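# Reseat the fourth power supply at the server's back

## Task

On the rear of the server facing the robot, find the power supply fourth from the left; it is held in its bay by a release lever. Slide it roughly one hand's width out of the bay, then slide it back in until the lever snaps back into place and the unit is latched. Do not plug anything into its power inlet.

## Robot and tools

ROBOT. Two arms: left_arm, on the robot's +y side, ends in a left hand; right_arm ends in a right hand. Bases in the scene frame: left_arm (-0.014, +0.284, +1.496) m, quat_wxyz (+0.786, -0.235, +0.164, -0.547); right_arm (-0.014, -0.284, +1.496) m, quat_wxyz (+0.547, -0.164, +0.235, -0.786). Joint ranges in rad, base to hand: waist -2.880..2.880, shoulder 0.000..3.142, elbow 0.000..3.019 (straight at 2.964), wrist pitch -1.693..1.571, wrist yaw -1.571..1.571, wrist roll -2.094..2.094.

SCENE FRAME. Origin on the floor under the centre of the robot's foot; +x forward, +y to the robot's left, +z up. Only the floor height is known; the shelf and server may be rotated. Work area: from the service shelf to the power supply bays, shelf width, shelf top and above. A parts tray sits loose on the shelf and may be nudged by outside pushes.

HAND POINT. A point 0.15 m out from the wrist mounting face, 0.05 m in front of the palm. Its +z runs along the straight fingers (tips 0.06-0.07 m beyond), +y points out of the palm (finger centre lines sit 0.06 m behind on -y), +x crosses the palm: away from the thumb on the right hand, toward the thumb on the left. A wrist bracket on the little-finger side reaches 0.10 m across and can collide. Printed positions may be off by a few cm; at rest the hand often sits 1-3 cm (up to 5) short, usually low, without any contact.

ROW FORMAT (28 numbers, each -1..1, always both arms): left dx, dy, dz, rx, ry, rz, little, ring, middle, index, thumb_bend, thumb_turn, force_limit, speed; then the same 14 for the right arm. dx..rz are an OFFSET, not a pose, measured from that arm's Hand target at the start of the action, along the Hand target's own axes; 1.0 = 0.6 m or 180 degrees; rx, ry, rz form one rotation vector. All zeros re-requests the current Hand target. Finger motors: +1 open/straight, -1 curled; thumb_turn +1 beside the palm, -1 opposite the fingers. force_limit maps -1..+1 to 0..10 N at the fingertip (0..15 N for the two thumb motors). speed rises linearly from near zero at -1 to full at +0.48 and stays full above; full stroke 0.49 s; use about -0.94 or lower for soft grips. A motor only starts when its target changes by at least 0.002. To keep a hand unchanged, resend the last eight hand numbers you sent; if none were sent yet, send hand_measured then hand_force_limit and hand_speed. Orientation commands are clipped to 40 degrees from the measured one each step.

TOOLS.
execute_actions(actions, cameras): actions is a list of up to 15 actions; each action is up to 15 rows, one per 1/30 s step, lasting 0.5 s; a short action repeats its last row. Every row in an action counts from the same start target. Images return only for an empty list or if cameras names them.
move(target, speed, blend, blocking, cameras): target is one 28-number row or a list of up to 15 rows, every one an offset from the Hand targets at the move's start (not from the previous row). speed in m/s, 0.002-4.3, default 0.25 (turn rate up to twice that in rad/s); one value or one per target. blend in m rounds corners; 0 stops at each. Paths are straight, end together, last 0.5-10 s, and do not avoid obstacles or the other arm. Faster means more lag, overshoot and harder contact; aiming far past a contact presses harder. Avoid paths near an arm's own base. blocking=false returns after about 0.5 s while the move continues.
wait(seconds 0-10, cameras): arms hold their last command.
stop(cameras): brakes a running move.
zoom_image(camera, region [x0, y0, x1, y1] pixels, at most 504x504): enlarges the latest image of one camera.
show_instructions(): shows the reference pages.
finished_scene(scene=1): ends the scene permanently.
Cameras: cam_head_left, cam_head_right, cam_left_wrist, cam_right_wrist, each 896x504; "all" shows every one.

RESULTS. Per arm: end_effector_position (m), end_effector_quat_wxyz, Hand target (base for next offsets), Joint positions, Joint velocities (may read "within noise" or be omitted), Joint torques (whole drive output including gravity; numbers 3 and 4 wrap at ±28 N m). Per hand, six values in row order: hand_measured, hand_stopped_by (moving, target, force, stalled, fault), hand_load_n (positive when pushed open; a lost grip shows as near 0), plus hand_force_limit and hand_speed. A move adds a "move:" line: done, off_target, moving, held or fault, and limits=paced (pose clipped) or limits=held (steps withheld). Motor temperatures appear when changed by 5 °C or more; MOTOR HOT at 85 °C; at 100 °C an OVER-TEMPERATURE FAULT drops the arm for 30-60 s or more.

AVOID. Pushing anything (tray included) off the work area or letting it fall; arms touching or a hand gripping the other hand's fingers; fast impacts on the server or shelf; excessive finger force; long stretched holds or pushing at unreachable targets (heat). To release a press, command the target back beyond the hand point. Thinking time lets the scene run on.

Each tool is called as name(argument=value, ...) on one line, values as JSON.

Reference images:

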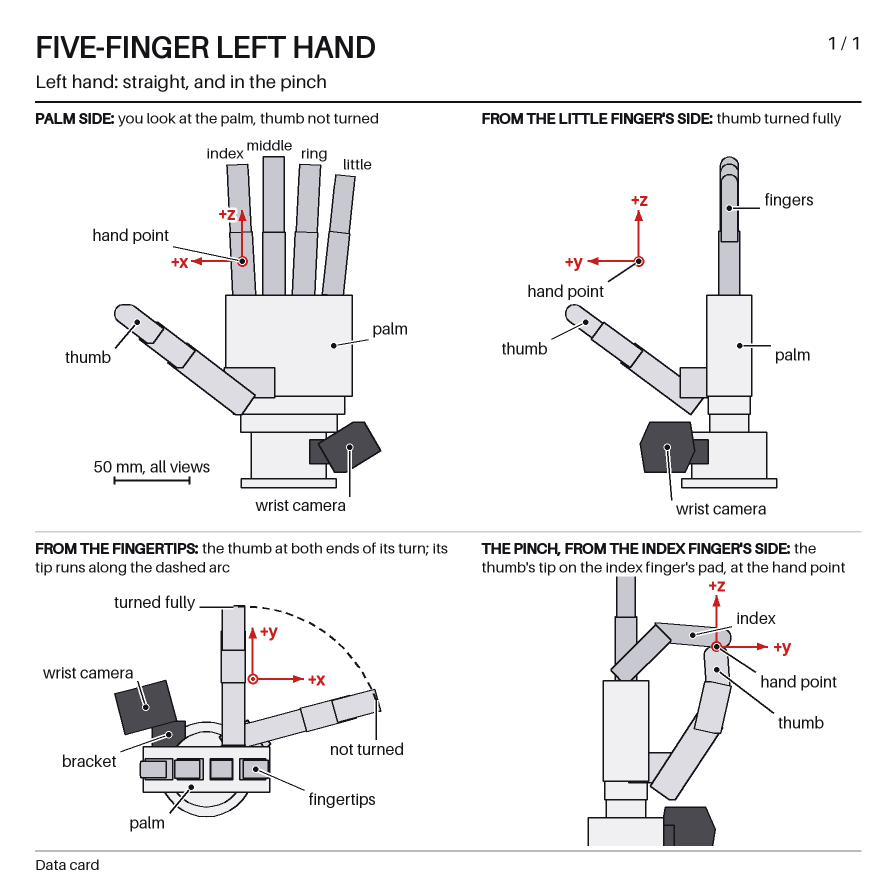

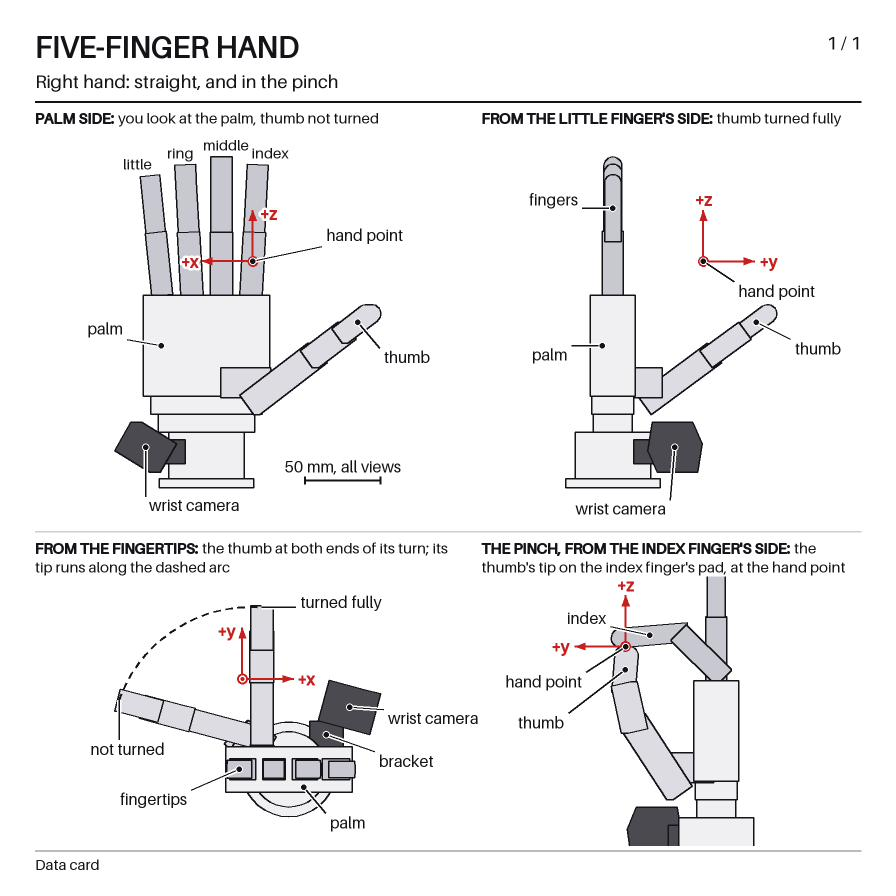

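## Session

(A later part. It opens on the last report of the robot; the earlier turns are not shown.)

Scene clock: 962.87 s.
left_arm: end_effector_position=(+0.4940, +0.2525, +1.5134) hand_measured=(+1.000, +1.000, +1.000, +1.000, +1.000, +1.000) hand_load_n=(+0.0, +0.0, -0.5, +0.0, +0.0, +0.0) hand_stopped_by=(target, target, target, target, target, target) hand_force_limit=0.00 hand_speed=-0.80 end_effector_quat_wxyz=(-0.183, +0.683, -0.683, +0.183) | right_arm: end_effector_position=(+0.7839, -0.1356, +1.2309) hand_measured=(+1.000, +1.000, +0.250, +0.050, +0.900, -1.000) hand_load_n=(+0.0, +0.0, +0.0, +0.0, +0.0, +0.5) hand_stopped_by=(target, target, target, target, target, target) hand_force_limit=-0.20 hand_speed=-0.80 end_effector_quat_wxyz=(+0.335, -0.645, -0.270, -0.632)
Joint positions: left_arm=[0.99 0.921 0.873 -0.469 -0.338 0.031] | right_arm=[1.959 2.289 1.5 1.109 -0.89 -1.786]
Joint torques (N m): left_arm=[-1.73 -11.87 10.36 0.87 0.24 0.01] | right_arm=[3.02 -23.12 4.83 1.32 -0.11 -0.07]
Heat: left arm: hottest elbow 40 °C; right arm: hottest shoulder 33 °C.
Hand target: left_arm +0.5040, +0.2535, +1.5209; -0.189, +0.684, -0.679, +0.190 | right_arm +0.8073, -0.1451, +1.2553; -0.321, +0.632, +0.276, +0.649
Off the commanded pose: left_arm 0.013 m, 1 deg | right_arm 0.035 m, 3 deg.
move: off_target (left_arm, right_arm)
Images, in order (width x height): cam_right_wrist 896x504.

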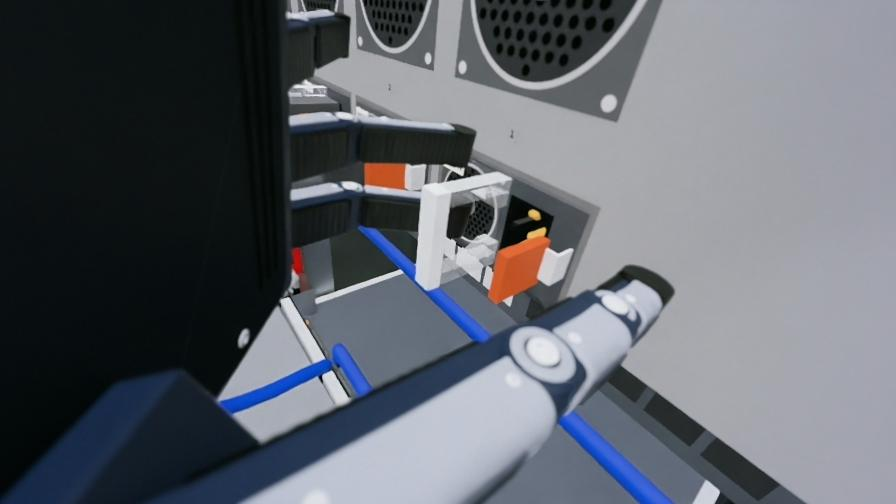

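move(target=[0,0,0,0,0,0,1,1,1,1,1,1,0,-0.8,0,0,0,0,0,0,1,1,0.25,-0.3,0.9,-1,0,-0.8], speed=0.03, cameras=["cam_right_wrist"])

zoom_image(camera="cam_right_wrist", region=[400, 130, 560, 250])

Scene clock: 966.80 s.
left_arm: end_effector_position=(+0.4940, +0.2525, +1.5134) hand_measured=(+1.000, +1.000, +1.000, +1.000, +1.000, +1.000) hand_load_n=(+0.0, -0.5, +0.0, +0.0, +0.0, +0.0) hand_stopped_by=(target, target, target, target, target, target) hand_force_limit=0.00 hand_speed=-0.80 end_effector_quat_wxyz=(-0.183, +0.683, -0.683, +0.183) | right_arm: end_effector_position=(+0.7865, -0.1284, +1.2334) hand_measured=(+1.000, +1.000, +0.250, -0.112, +0.900, -1.000) hand_load_n=(+0.0, +0.0, +0.0, +2.0, +0.0, +0.0) hand_stopped_by=(target, target, target, force, target, target) hand_force_limit=0.00 hand_speed=-0.80 end_effector_quat_wxyz=(+0.339, -0.643, -0.271, -0.631)
Joint positions: left_arm=[0.99 0.921 0.873 -0.469 -0.338 0.031] | right_arm=[1.968 2.289 1.509 1.099 -0.888 -1.786]
Joint torques (N m): left_arm=[-1.79 -12.04 10.29 0.83 0.22 -0.01] | right_arm=[2.84 -22.77 4.29 1.68 -0.18 -0.06]
Heat: left arm: hottest elbow 40 °C; right arm: hottest shoulder 33 °C.
Hand target: left_arm +0.5040, +0.2535, +1.5209; -0.189, +0.684, -0.679, +0.190 | right_arm +0.8072, -0.1451, +1.2553; -0.321, +0.632, +0.275, +0.649
Off the commanded pose: left_arm 0.013 m, 1 deg | right_arm 0.034 m, 3 deg.
move: off_target (left_arm, right_arm)
Images, in order (width x height): cam_right_wrist 896x504.

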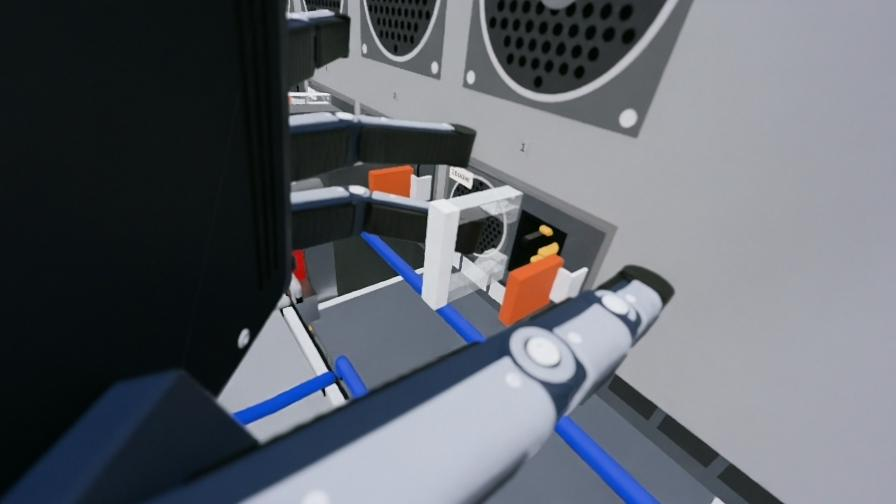

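Scaled by 3.150 from the camera's 896x504 image, which has a finer 1280x720 frame.

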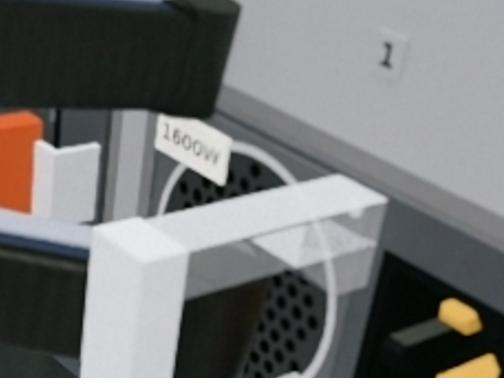

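zoom_image(camera="cam_right_wrist", region=[390, 170, 610, 330])

zoom_image(camera="cam_right_wrist", region=[410, 180, 530, 310])

Scaled by 2.291 from the camera's 896x504 image, which has a finer 1280x720 frame.

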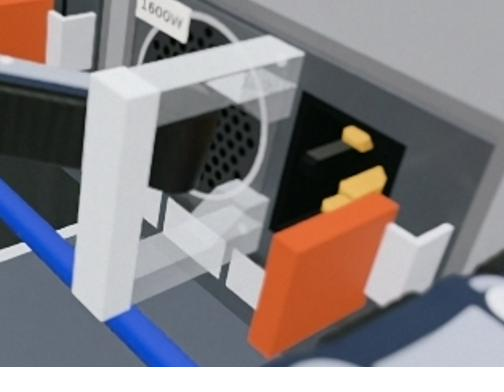

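Scaled by 3.877 from the camera's 896x504 image, which has a finer 1280x720 frame.

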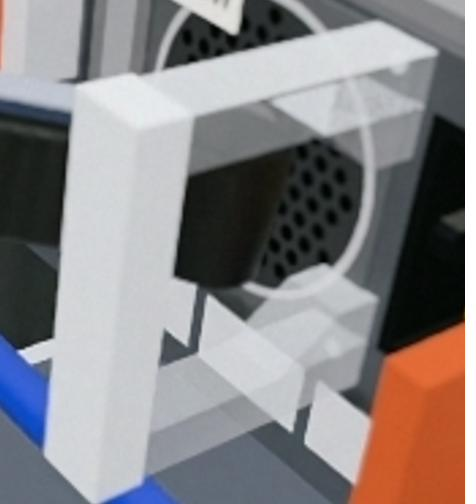

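move(target=[[0,0,0,0,0,0,1,1,1,1,1,1,0,-0.8,0,0,0,0,0,0,1,1,0.6,-0.05,0.9,-1,0,-0.7],[0,0,0,0,0,0,1,1,1,1,1,1,0,-0.8,0.0004,0.0077,0.0064,0,0,0,1,1,0.6,-0.05,0.9,-1,0,-0.7]], speed=0.03, cameras=["cam_right_wrist","cam_head_left"])

zoom_image(camera="cam_right_wrist", region=[390, 130, 590, 310])

zoom_image(camera="cam_head_left", region=[500, 300, 580, 350])

Scene clock: 1016.07 s.
left_arm: end_effector_position=(+0.4940, +0.2525, +1.5134) hand_measured=(+1.000, +1.000, +1.000, +1.000, +1.000, +1.000) hand_load_n=(+0.0, +0.0, +0.0, +0.0, +0.0, -0.5) hand_stopped_by=(target, target, target, target, target, target) hand_force_limit=0.00 hand_speed=-0.80 end_effector_quat_wxyz=(-0.183, +0.683, -0.683, +0.183) | right_arm: end_effector_position=(+0.7883, -0.1299, +1.2329) hand_measured=(+1.000, +1.000, +0.600, -0.050, +0.900, -1.000) hand_load_n=(+0.0, +0.0, +0.0, +0.0, +0.0, +0.0) hand_stopped_by=(target, target, target, target, target, target) hand_force_limit=0.00 hand_speed=-0.70 end_effector_quat_wxyz=(+0.339, -0.644, -0.270, -0.630)
Joint positions: left_arm=[0.99 0.921 0.873 -0.469 -0.338 0.031] | right_arm=[1.966 2.289 1.513 1.092 -0.888 -1.786]
Joint torques (N m): left_arm=[-1.79 -12.04 10.33 0.76 0.2 0.01] | right_arm=[2.67 -22.83 5.22 1.48 -0.17 -0.05]
Heat: left arm: hottest elbow 40 °C; right arm: hottest shoulder 33 °C.
Hand target: left_arm +0.5040, +0.2535, +1.5209; -0.189, +0.684, -0.679, +0.190 | right_arm +0.8131, -0.1450, +1.2553; -0.321, +0.633, +0.275, +0.649
Off the commanded pose: left_arm 0.013 m, 1 deg | right_arm 0.037 m, 3 deg.
move: off_target (left_arm, right_arm)
Images, in order (width x height): cam_head_left 896x504, cam_right_wrist 896x504.

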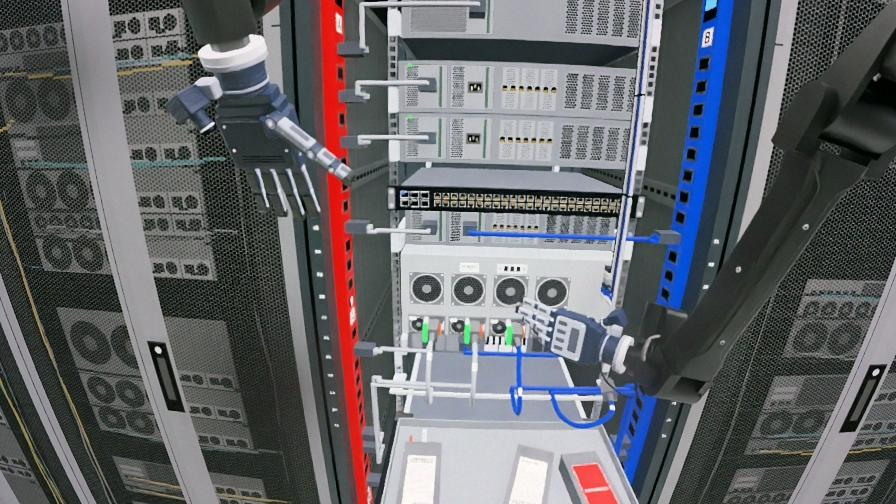

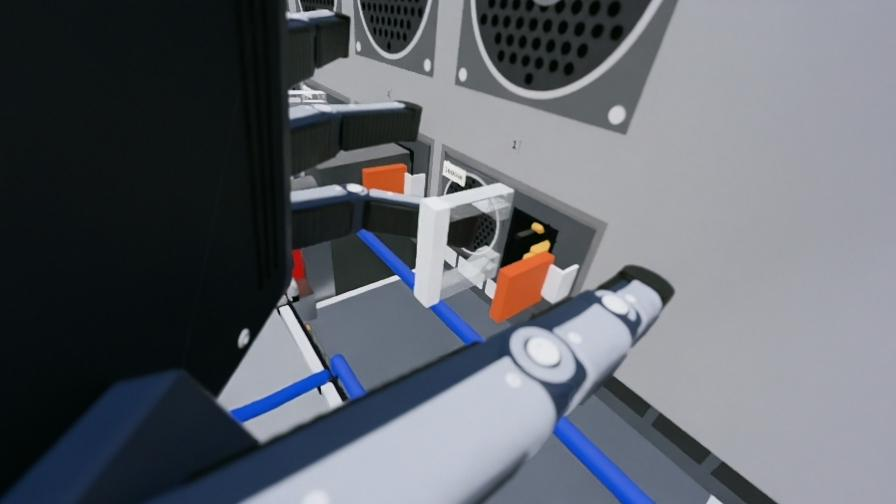

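Scaled by 2.520 from the camera's 896x504 image, which has a finer 1280x720 frame.

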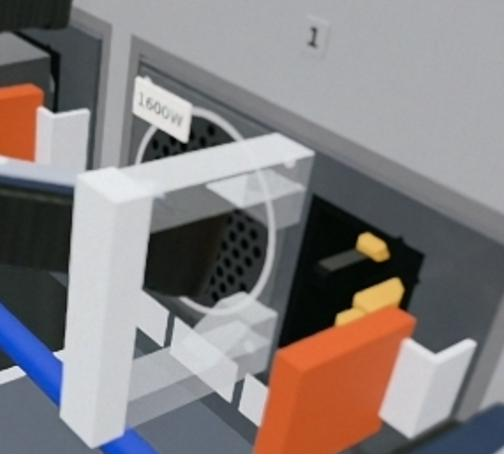

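Scaled by 6.300 from the camera's 896x504 image, which has a finer 1280x720 frame.

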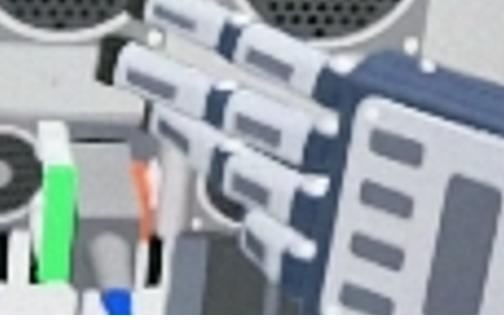

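move(target=[0,0,0,0,0,0,1,1,1,1,1,1,0,-0.8,0.0015,0.0062,0.0051,0,0,0,1,1,0.68,-0.15,0.9,-1,0,-0.7], speed=0.03, cameras=["cam_right_wrist","cam_head_left"])

zoom_image(camera="cam_right_wrist", region=[390, 130, 590, 310])

zoom_image(camera="cam_head_left", region=[500, 300, 580, 350])

Scene clock: 1020.37 s.
left_arm: end_effector_position=(+0.4940, +0.2525, +1.5134) hand_measured=(+1.000, +1.000, +1.000, +1.000, +1.000, +1.000) hand_load_n=(+0.0, +0.0, +0.0, +0.0, +0.0, +0.0) hand_stopped_by=(target, target, target, target, target, target) hand_force_limit=0.00 hand_speed=-0.80 end_effector_quat_wxyz=(-0.183, +0.683, -0.683, +0.183) | right_arm: end_effector_position=(+0.7911, -0.1287, +1.2327) hand_measured=(+1.000, +1.000, +0.680, -0.128, +0.900, -1.000) hand_load_n=(+0.0, +0.0, +0.0, -0.5, +0.0, +0.0) hand_stopped_by=(target, target, target, force, target, target) hand_force_limit=0.00 hand_speed=-0.70 end_effector_quat_wxyz=(+0.340, -0.645, -0.270, -0.628)
Joint positions: left_arm=[0.99 0.921 0.873 -0.469 -0.338 0.031] | right_arm=[1.968 2.289 1.522 1.077 -0.888 -1.786]
Joint torques (N m): left_arm=[-1.61 -11.75 10.3 0.87 0.24 0] | right_arm=[2.78 -22.65 5.67 1.52 -0.22 -0.07]
Heat: left arm: hottest elbow 40 °C; right arm: hottest shoulder 33 °C.
Hand target: left_arm +0.5040, +0.2535, +1.5209; -0.189, +0.684, -0.679, +0.190 | right_arm +0.8180, -0.1451, +1.2563; -0.321, +0.632, +0.276, +0.649
Off the commanded pose: left_arm 0.013 m, 1 deg | right_arm 0.039 m, 4 deg.
move: off_target (left_arm, right_arm)
Images, in order (width x height): cam_head_left 896x504, cam_right_wrist 896x504.

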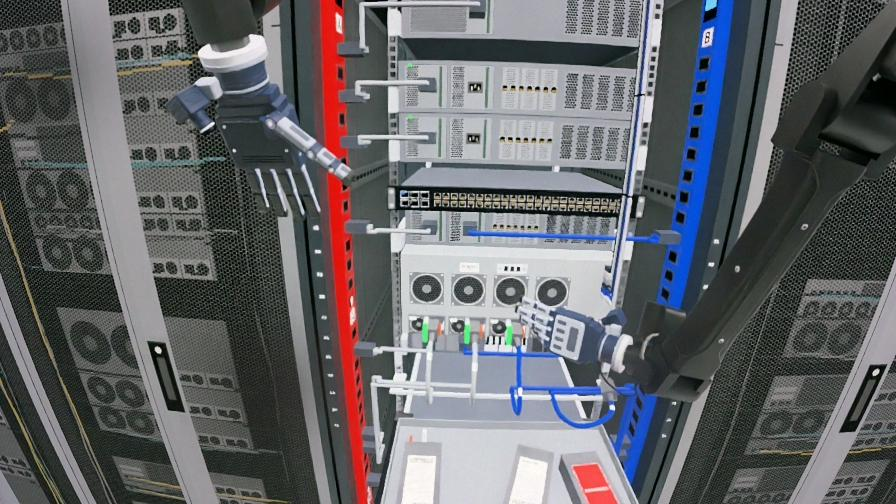

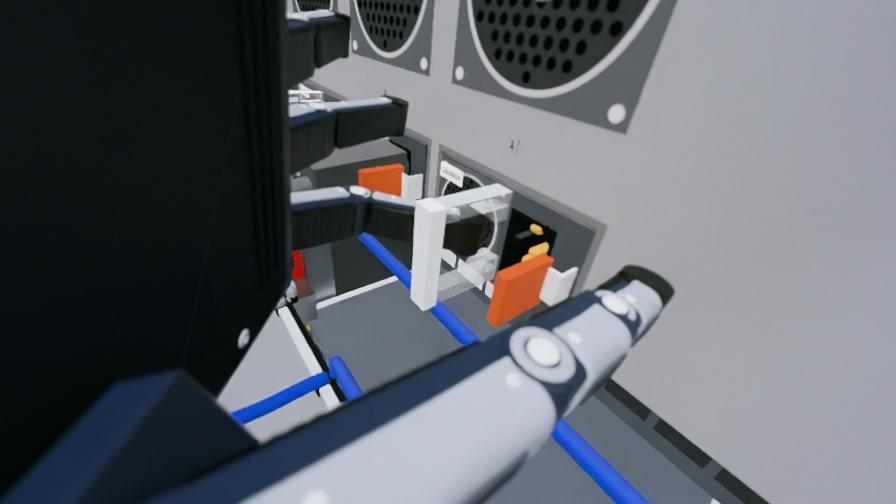

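Scaled by 2.520 from the camera's 896x504 image, which has a finer 1280x720 frame.

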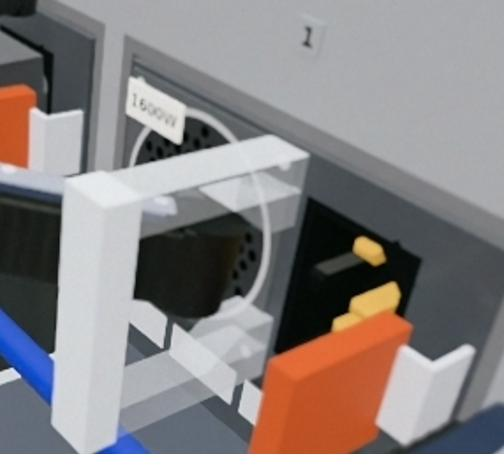

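Scaled by 6.300 from the camera's 896x504 image, which has a finer 1280x720 frame.

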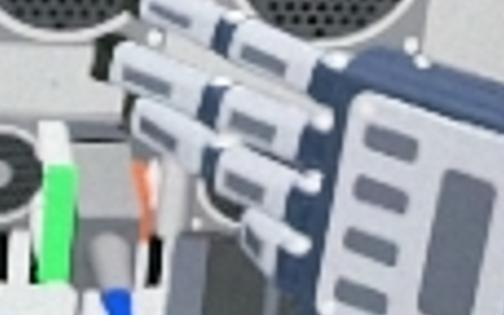

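move(target=[0,0,0,0,0,0,1,1,1,1,1,1,0,-0.8,0.0005,0.0102,0.0085,0,0,0,1,1,0.72,-0.2,0.9,-1,0,-0.7], speed=0.03, cameras=["cam_right_wrist","cam_head_left"])

zoom_image(camera="cam_right_wrist", region=[390, 130, 590, 310])

zoom_image(camera="cam_head_left", region=[500, 300, 580, 350])

Scene clock: 1026.80 s.
left_arm: end_effector_position=(+0.4940, +0.2525, +1.5134) hand_measured=(+1.000, +1.000, +1.000, +1.000, +1.000, +1.000) hand_load_n=(+0.0, +0.0, +0.0, +0.0, +0.0, -0.5) hand_stopped_by=(target, target, target, target, target, target) hand_force_limit=0.00 hand_speed=-0.80 end_effector_quat_wxyz=(-0.183, +0.683, -0.683, +0.183) | right_arm: end_effector_position=(+0.7954, -0.1276, +1.2321) hand_measured=(+1.000, +1.000, +0.720, -0.200, +0.900, -1.000) hand_load_n=(+0.0, +0.0, +0.0, -0.5, +0.0, +0.5) hand_stopped_by=(target, target, target, target, target, target) hand_force_limit=0.00 hand_speed=-0.70 end_effector_quat_wxyz=(+0.343, -0.648, -0.269, -0.625)
Joint positions: left_arm=[0.99 0.921 0.873 -0.469 -0.338 0.031] | right_arm=[1.969 2.289 1.536 1.053 -0.888 -1.786]
Joint torques (N m): left_arm=[-2.08 -11.99 10.25 0.72 0.24 0.04] | right_arm=[2.32 -22.53 6.39 1.81 -0.19 -0.08]
Heat: left arm: hottest elbow 40 °C; right arm: hottest shoulder 33 °C.
Hand target: left_arm +0.5040, +0.2535, +1.5209; -0.189, +0.684, -0.679, +0.190 | right_arm +0.8259, -0.1454, +1.2564; -0.321, +0.633, +0.275, +0.649
Off the commanded pose: left_arm 0.013 m, 1 deg | right_arm 0.043 m, 4 deg.
move: off_target (left_arm, right_arm)
Images, in order (width x height): cam_head_left 896x504, cam_right_wrist 896x504.

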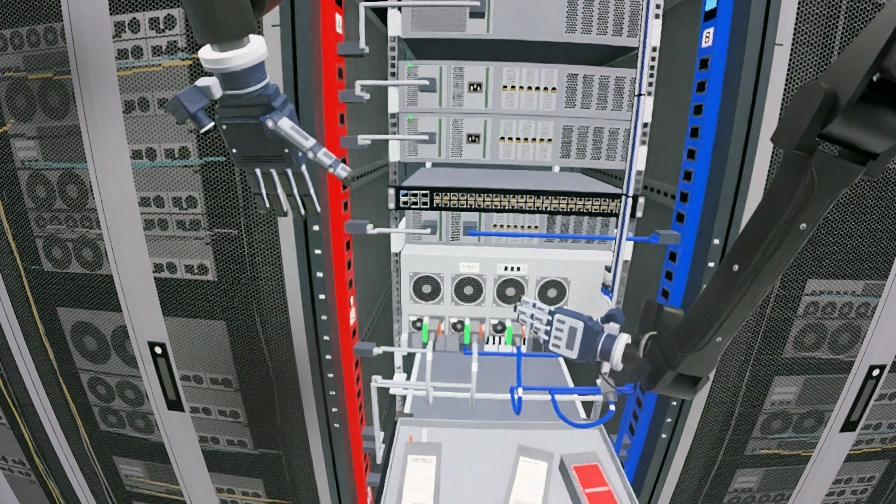

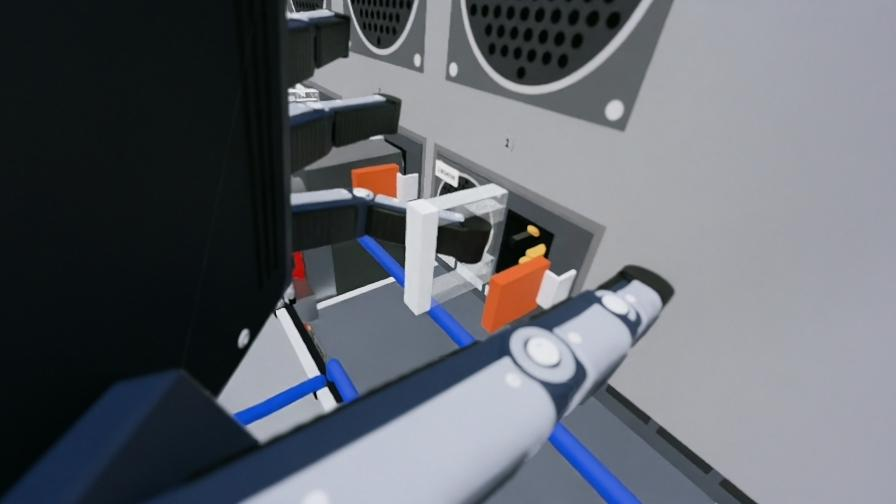

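Scaled by 2.520 from the camera's 896x504 image, which has a finer 1280x720 frame.

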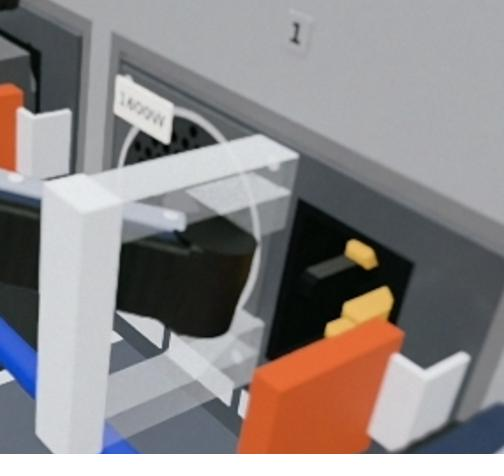

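Scaled by 6.300 from the camera's 896x504 image, which has a finer 1280x720 frame.

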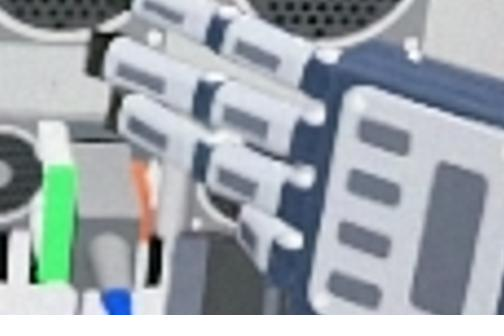

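move(target=[0,0,0,0,0,0,1,1,1,1,1,1,0,-0.8,0,0,0,0,0,0,1,1,0.72,-0.5,0.9,-1,0,-0.7], speed=0.03, cameras=["cam_right_wrist"])

zoom_image(camera="cam_right_wrist", region=[390, 130, 590, 310])

Scene clock: 1029.37 s.
left_arm: end_effector_position=(+0.4940, +0.2525, +1.5134) hand_measured=(+1.000, +1.000, +1.000, +1.000, +1.000, +1.000) hand_load_n=(+0.0, +0.0, -0.5, +0.0, -0.5, +0.0) hand_stopped_by=(target, target, target, target, target, target) hand_force_limit=0.00 hand_speed=-0.80 end_effector_quat_wxyz=(-0.183, +0.683, -0.683, +0.183) | right_arm: end_effector_position=(+0.7970, -0.1269, +1.2328) hand_measured=(+1.000, +1.000, +0.720, -0.278, +0.902, -1.000) hand_load_n=(+0.0, +0.0, +0.0, +7.5, +5.0, -0.5) hand_stopped_by=(target, target, target, force, target, target) hand_force_limit=0.00 hand_speed=-0.70 end_effector_quat_wxyz=(+0.343, -0.648, -0.269, -0.625)
Joint positions: left_arm=[0.99 0.921 0.873 -0.469 -0.338 0.031] | right_arm=[1.971 2.289 1.54 1.05 -0.886 -1.786]
Joint torques (N m): left_arm=[-2.02 -11.99 10.45 0.9 0.23 0.02] | right_arm=[2.37 -22.71 6.34 1.72 -0.31 -0.09]
Heat: left arm: hottest elbow 40 °C; right arm: hottest shoulder 33 °C.
Hand target: left_arm +0.5040, +0.2535, +1.5209; -0.189, +0.684, -0.679, +0.190 | right_arm +0.8260, -0.1453, +1.2565; -0.321, +0.633, +0.275, +0.649
Off the commanded pose: left_arm 0.013 m, 1 deg | right_arm 0.042 m, 4 deg.
move: off_target (left_arm, right_arm)
Images, in order (width x height): cam_right_wrist 896x504.

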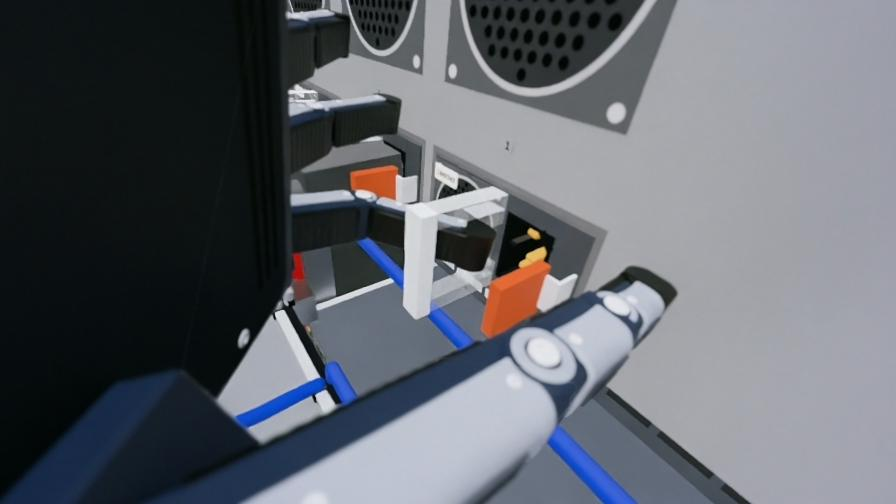

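Scaled by 2.520 from the camera's 896x504 image, which has a finer 1280x720 frame.

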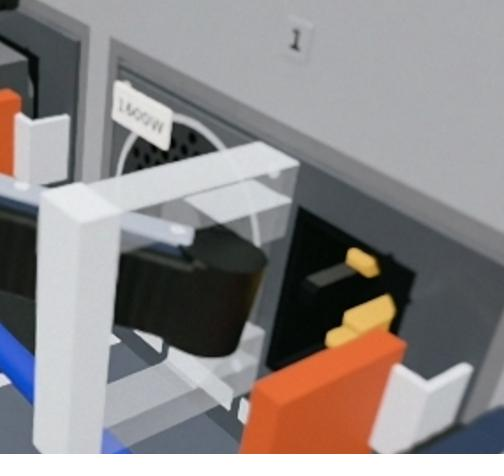

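move(target=[0,0,0,0,0,0,1,1,1,1,1,1,0,-0.8,0,0,0,0,0,0,1,1,0.72,-0.5,0.7,-1,-0.1,-0.8], speed=0.03, cameras=["cam_right_wrist"])

zoom_image(camera="cam_right_wrist", region=[440, 170, 700, 350])

Scene clock: 1043.57 s.
left_arm: end_effector_position=(+0.4940, +0.2525, +1.5134) hand_measured=(+1.000, +1.000, +1.000, +1.000, +1.000, +1.000) hand_load_n=(+0.0, +0.0, +0.0, +0.0, +0.0, +0.0) hand_stopped_by=(target, target, target, target, target, target) hand_force_limit=0.00 hand_speed=-0.80 end_effector_quat_wxyz=(-0.183, +0.683, -0.683, +0.183) | right_arm: end_effector_position=(+0.7973, -0.1266, +1.2329) hand_measured=(+1.000, +1.000, +0.720, -0.278, +0.700, -1.000) hand_load_n=(+0.0, +0.0, +0.0, +3.0, +0.5, +0.5) hand_stopped_by=(target, target, target, force, target, target) hand_force_limit=-0.10 hand_speed=-0.80 end_effector_quat_wxyz=(+0.343, -0.647, -0.269, -0.625)
Joint positions: left_arm=[0.99 0.921 0.873 -0.469 -0.338 0.031] | right_arm=[1.971 2.289 1.542 1.048 -0.888 -1.786]
Joint torques (N m): left_arm=[-1.96 -11.58 10.3 0.73 0.21 0.01] | right_arm=[2.49 -22.53 6.2 1.92 -0.23 -0.05]
Heat: left arm: hottest elbow 40 °C; right arm: hottest shoulder 33 °C.
Hand target: left_arm +0.5040, +0.2535, +1.5209; -0.189, +0.684, -0.679, +0.190 | right_arm +0.8260, -0.1452, +1.2566; -0.321, +0.632, +0.276, +0.649
Off the commanded pose: left_arm 0.013 m, 1 deg | right_arm 0.042 m, 4 deg.
move: off_target (left_arm, right_arm)
Images, in order (width x height): cam_right_wrist 896x504.

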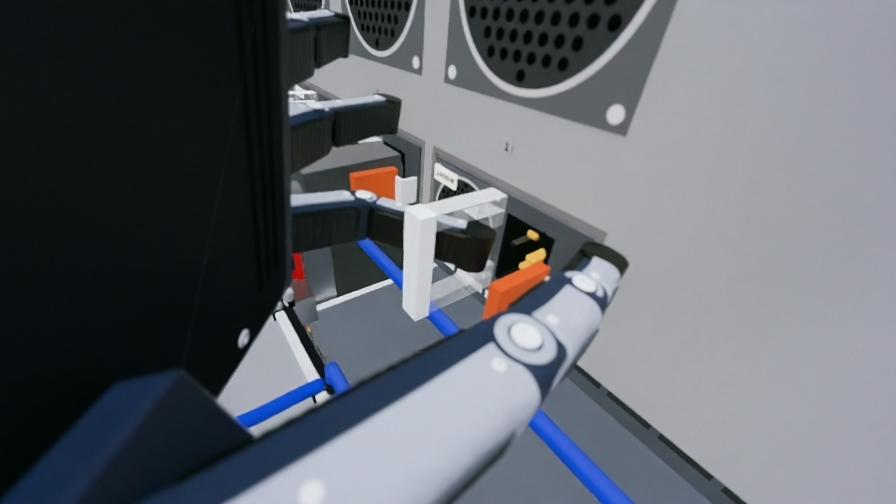

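Scaled by 1.938 from the camera's 896x504 image, which has a finer 1280x720 frame.

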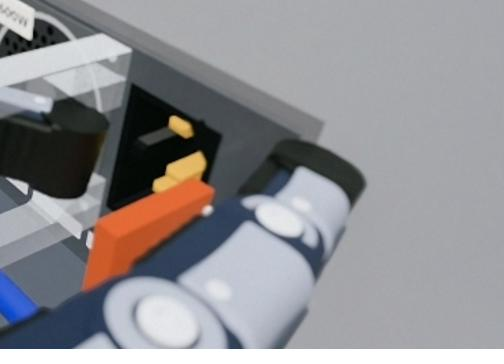

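move(target=[0,0,0,0,0,0,1,1,1,1,1,1,0,-0.8,0,0,0,0,0,0,1,1,0.72,-0.5,0.5,-1,0.0,-0.85], speed=0.03, cameras=["cam_right_wrist"])

zoom_image(camera="cam_right_wrist", region=[440, 170, 700, 350])

Scene clock: 1046.83 s.
left_arm: end_effector_position=(+0.4940, +0.2525, +1.5134) hand_measured=(+1.000, +1.000, +1.000, +1.000, +1.000, +1.000) hand_load_n=(+0.0, +0.0, +0.0, +0.0, +0.0, +0.0) hand_stopped_by=(target, target, target, target, target, target) hand_force_limit=0.00 hand_speed=-0.80 end_effector_quat_wxyz=(-0.183, +0.683, -0.683, +0.183) | right_arm: end_effector_position=(+0.7982, -0.1273, +1.2329) hand_measured=(+1.000, +1.000, +0.720, -0.278, +0.504, -1.000) hand_load_n=(+0.0, +0.0, +0.0, +2.5, +5.5, -0.5) hand_stopped_by=(target, target, target, force, target, target) hand_force_limit=0.00 hand_speed=-0.85 end_effector_quat_wxyz=(+0.343, -0.648, -0.269, -0.625)
Joint positions: left_arm=[0.99 0.921 0.873 -0.469 -0.338 0.031] | right_arm=[1.97 2.289 1.544 1.046 -0.886 -1.786]
Joint torques (N m): left_arm=[-2.14 -11.87 10.29 0.81 0.24 0.01] | right_arm=[2.78 -22.36 6.13 1.84 -0.29 -0.09]
Heat: left arm: hottest elbow 40 °C; right arm: hottest shoulder 33 °C.
Hand target: left_arm +0.5040, +0.2535, +1.5209; -0.189, +0.684, -0.679, +0.190 | right_arm +0.8260, -0.1453, +1.2565; -0.321, +0.632, +0.276, +0.649
Off the commanded pose: left_arm 0.013 m, 1 deg | right_arm 0.041 m, 4 deg.
move: off_target (left_arm, right_arm)
Images, in order (width x height): cam_right_wrist 896x504.

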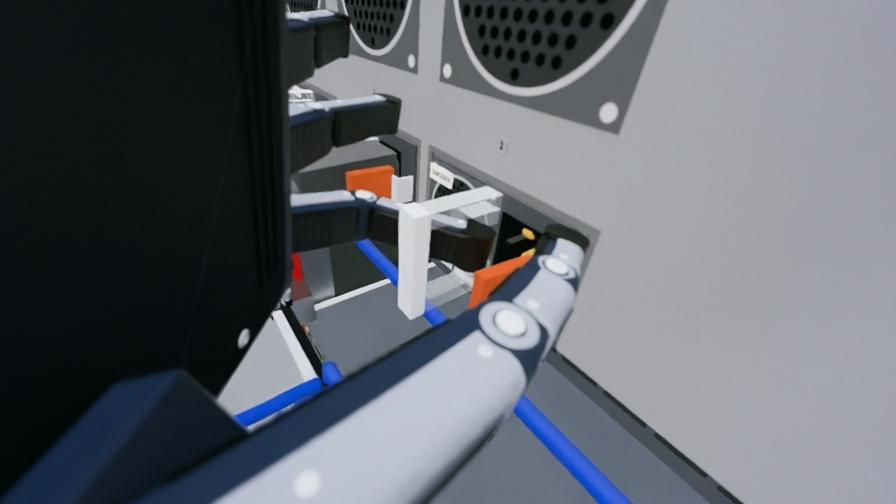

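Scaled by 1.938 from the camera's 896x504 image, which has a finer 1280x720 frame.

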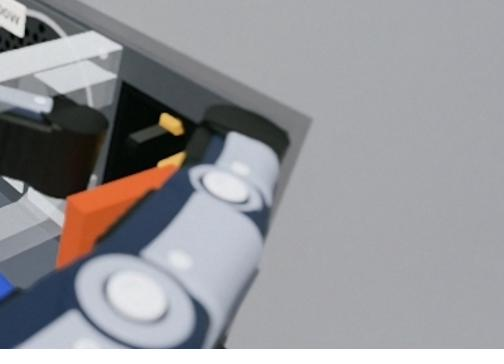

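move(target=[0,0,0,0,0,0,1,1,1,1,1,1,0,-0.8,0,0,0,0,0,0,1,1,0.72,-0.5,0.35,-1,0.4,-0.85], speed=0.03, cameras=["cam_right_wrist"])

zoom_image(camera="cam_right_wrist", region=[390, 170, 650, 350])

Scene clock: 1050.83 s.
left_arm: end_effector_position=(+0.4940, +0.2525, +1.5134) hand_measured=(+1.000, +1.000, +1.000, +1.000, +1.000, +1.000) hand_load_n=(+0.0, -0.5, +0.0, +0.0, +0.0, +0.0) hand_stopped_by=(target, target, target, target, target, target) hand_force_limit=0.00 hand_speed=-0.80 end_effector_quat_wxyz=(-0.183, +0.683, -0.683, +0.183) | right_arm: end_effector_position=(+0.7983, -0.1278, +1.2327) hand_measured=(+1.000, +1.000, +0.720, -0.278, +0.408, -1.000) hand_load_n=(+0.0, +0.0, +1.0, +5.0, +9.5, -0.5) hand_stopped_by=(target, target, target, force, force, target) hand_force_limit=0.40 hand_speed=-0.85 end_effector_quat_wxyz=(+0.342, -0.648, -0.268, -0.625)
Joint positions: left_arm=[0.99 0.921 0.873 -0.469 -0.338 0.031] | right_arm=[1.97 2.289 1.544 1.046 -0.885 -1.786]
Joint torques (N m): left_arm=[-2.14 -12.28 10.24 0.9 0.21 0.05] | right_arm=[3.19 -22.3 6.09 1.88 -0.33 -0.07]
Heat: left arm: hottest elbow 40 °C; right arm: hottest shoulder 33 °C.
Hand target: left_arm +0.5040, +0.2535, +1.5209; -0.189, +0.684, -0.679, +0.190 | right_arm +0.8260, -0.1452, +1.2565; -0.321, +0.632, +0.276, +0.649
Off the commanded pose: left_arm 0.013 m, 1 deg | right_arm 0.040 m, 4 deg.
move: off_target (left_arm, right_arm)
Images, in order (width x height): cam_right_wrist 896x504.

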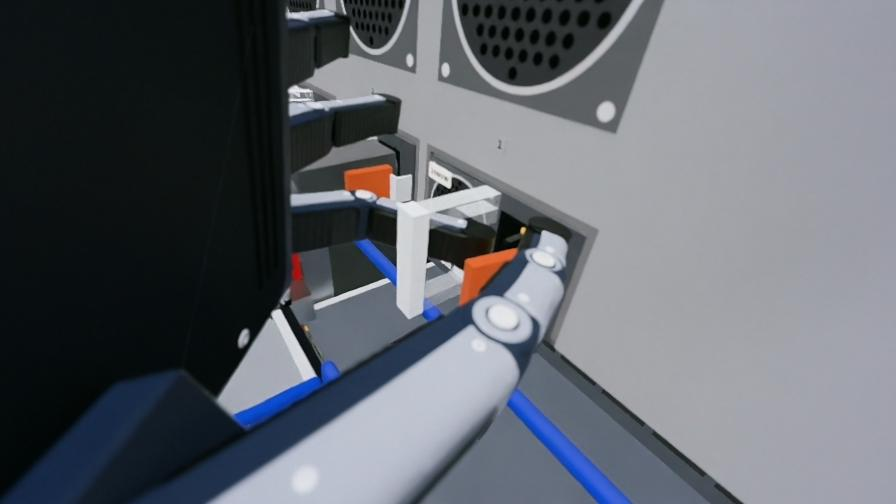

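Scaled by 1.938 from the camera's 896x504 image, which has a finer 1280x720 frame.

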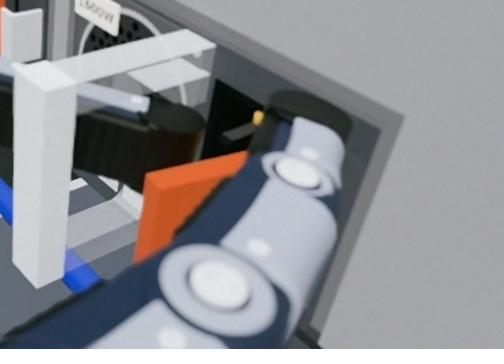

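move(target=[0,0,0,0,0,0,1,1,1,1,1,1,0,-0.8,0,0,0,0,0,0,1,1,0.72,-0.5,0.25,-1,0.7,-0.85], speed=0.03, cameras=["cam_right_wrist"])

zoom_image(camera="cam_right_wrist", region=[390, 170, 650, 350])

Scene clock: 1054.80 s.
left_arm: end_effector_position=(+0.4940, +0.2525, +1.5134) hand_measured=(+1.000, +1.000, +1.000, +1.000, +1.000, +1.000) hand_load_n=(+0.0, +0.0, +0.0, +0.0, +0.0, +0.0) hand_stopped_by=(target, target, target, target, target, target) hand_force_limit=0.00 hand_speed=-0.80 end_effector_quat_wxyz=(-0.183, +0.683, -0.683, +0.183) | right_arm: end_effector_position=(+0.7984, -0.1281, +1.2326) hand_measured=(+1.000, +1.000, +0.720, -0.278, +0.392, -1.000) hand_load_n=(+0.0, +0.0, +2.0, +6.5, +12.0, -0.5) hand_stopped_by=(target, target, target, force, force, target) hand_force_limit=0.70 hand_speed=-0.85 end_effector_quat_wxyz=(+0.342, -0.648, -0.268, -0.625)
Joint positions: left_arm=[0.99 0.921 0.873 -0.469 -0.338 0.031] | right_arm=[1.97 2.289 1.544 1.046 -0.885 -1.786]
Joint torques (N m): left_arm=[-2.26 -12.4 10.43 0.75 0.23 0.03] | right_arm=[2.32 -22.48 6.2 1.96 -0.33 -0.08]
Heat: left arm: hottest elbow 40 °C; right arm: hottest shoulder 33 °C.
Hand target: left_arm +0.5040, +0.2535, +1.5209; -0.189, +0.684, -0.679, +0.190 | right_arm +0.8260, -0.1452, +1.2565; -0.321, +0.632, +0.276, +0.649
Off the commanded pose: left_arm 0.013 m, 1 deg | right_arm 0.040 m, 4 deg.
move: off_target (left_arm, right_arm)
Images, in order (width x height): cam_right_wrist 896x504.

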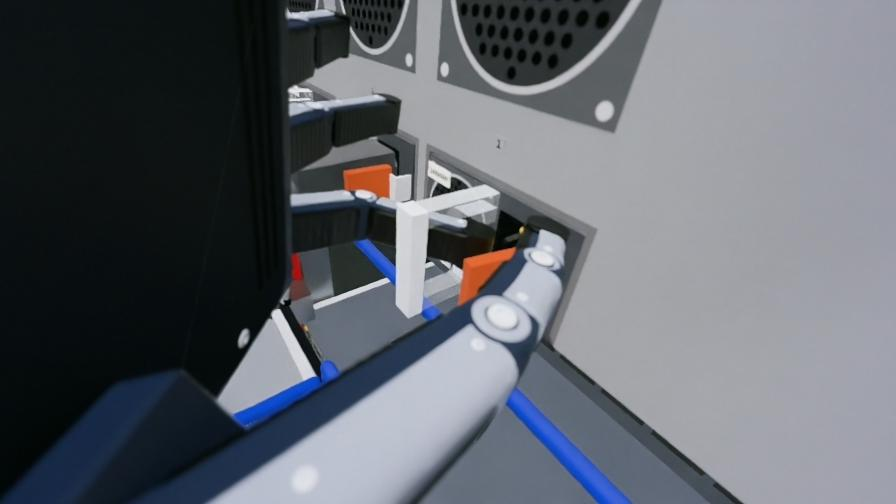

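Scaled by 1.938 from the camera's 896x504 image, which has a finer 1280x720 frame.

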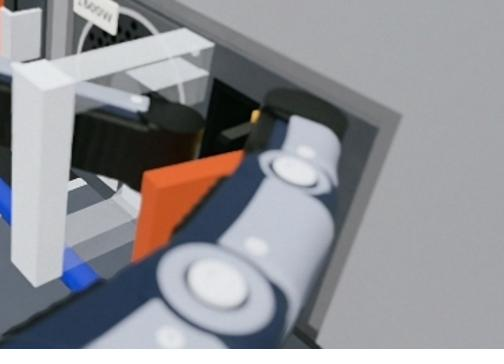

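move(target=[0,0,0,0,0,0,1,1,1,1,1,1,0,-0.8,-0.0191,-0.0695,-0.021,0,0,0,1,1,0.72,-0.5,0.25,-1,0.7,-0.85], speed=0.03, cameras=["cam_right_wrist","cam_head_left"])

zoom_image(camera="cam_right_wrist", region=[390, 130, 650, 350])

Scene clock: 1063.87 s.
left_arm: end_effector_position=(+0.4940, +0.2525, +1.5134) hand_measured=(+1.000, +1.000, +1.000, +1.000, +1.000, +1.000) hand_load_n=(+0.5, +0.0, +0.0, +0.0, +0.0, -0.5) hand_stopped_by=(target, target, target, target, target, target) hand_force_limit=0.00 hand_speed=-0.80 end_effector_quat_wxyz=(-0.183, +0.683, -0.683, +0.183) | right_arm: end_effector_position=(+0.7955, -0.1280, +1.2341) hand_measured=(+1.000, +1.000, +0.720, -0.276, +0.390, -1.000) hand_load_n=(+0.0, +0.0, +3.0, +11.5, +0.5, -1.0) hand_stopped_by=(target, target, target, force, force, target) hand_force_limit=0.70 hand_speed=-0.85 end_effector_quat_wxyz=(+0.325, -0.650, -0.262, -0.635)
Joint positions: left_arm=[0.99 0.921 0.873 -0.469 -0.338 0.031] | right_arm=[1.979 2.29 1.523 1.085 -0.841 -1.792]
Joint torques (N m): left_arm=[-1.73 -11.69 10.35 0.81 0.22 0.01] | right_arm=[3.6 -21.83 0.69 4.18 -1.32 -0.12]
Heat: left arm: hottest elbow 40 °C; right arm: hottest shoulder 33 °C.
Hand target: left_arm +0.5040, +0.2535, +1.5209; -0.189, +0.684, -0.679, +0.190 | right_arm +0.7858, -0.1274, +1.2464; -0.321, +0.633, +0.275, +0.649
Off the commanded pose: left_arm 0.013 m, 1 deg | right_arm 0.016 m, 3 deg.
move: off_target (left_arm, right_arm)
Images, in order (width x height): cam_head_left 896x504, cam_right_wrist 896x504.

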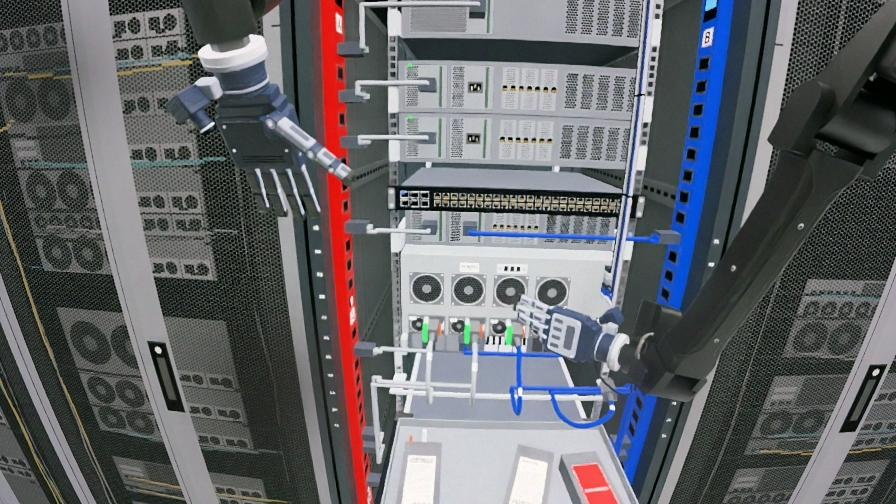

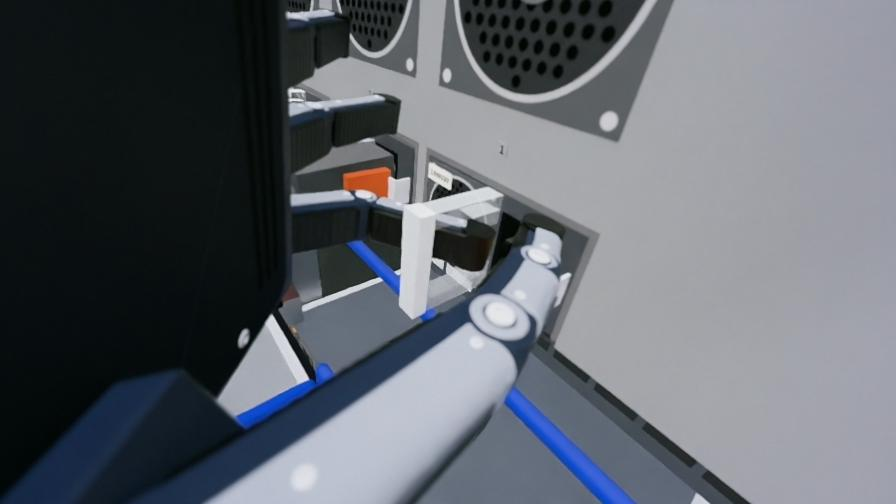

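Scaled by 1.938 from the camera's 896x504 image, which has a finer 1280x720 frame.

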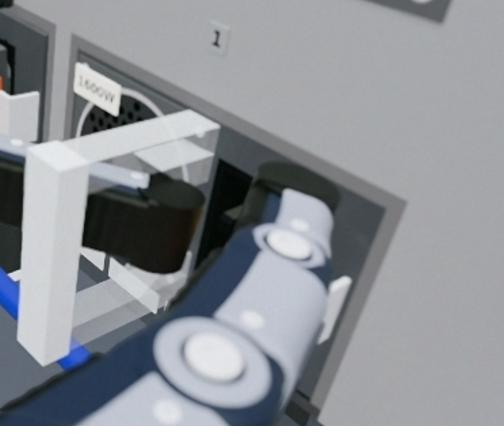

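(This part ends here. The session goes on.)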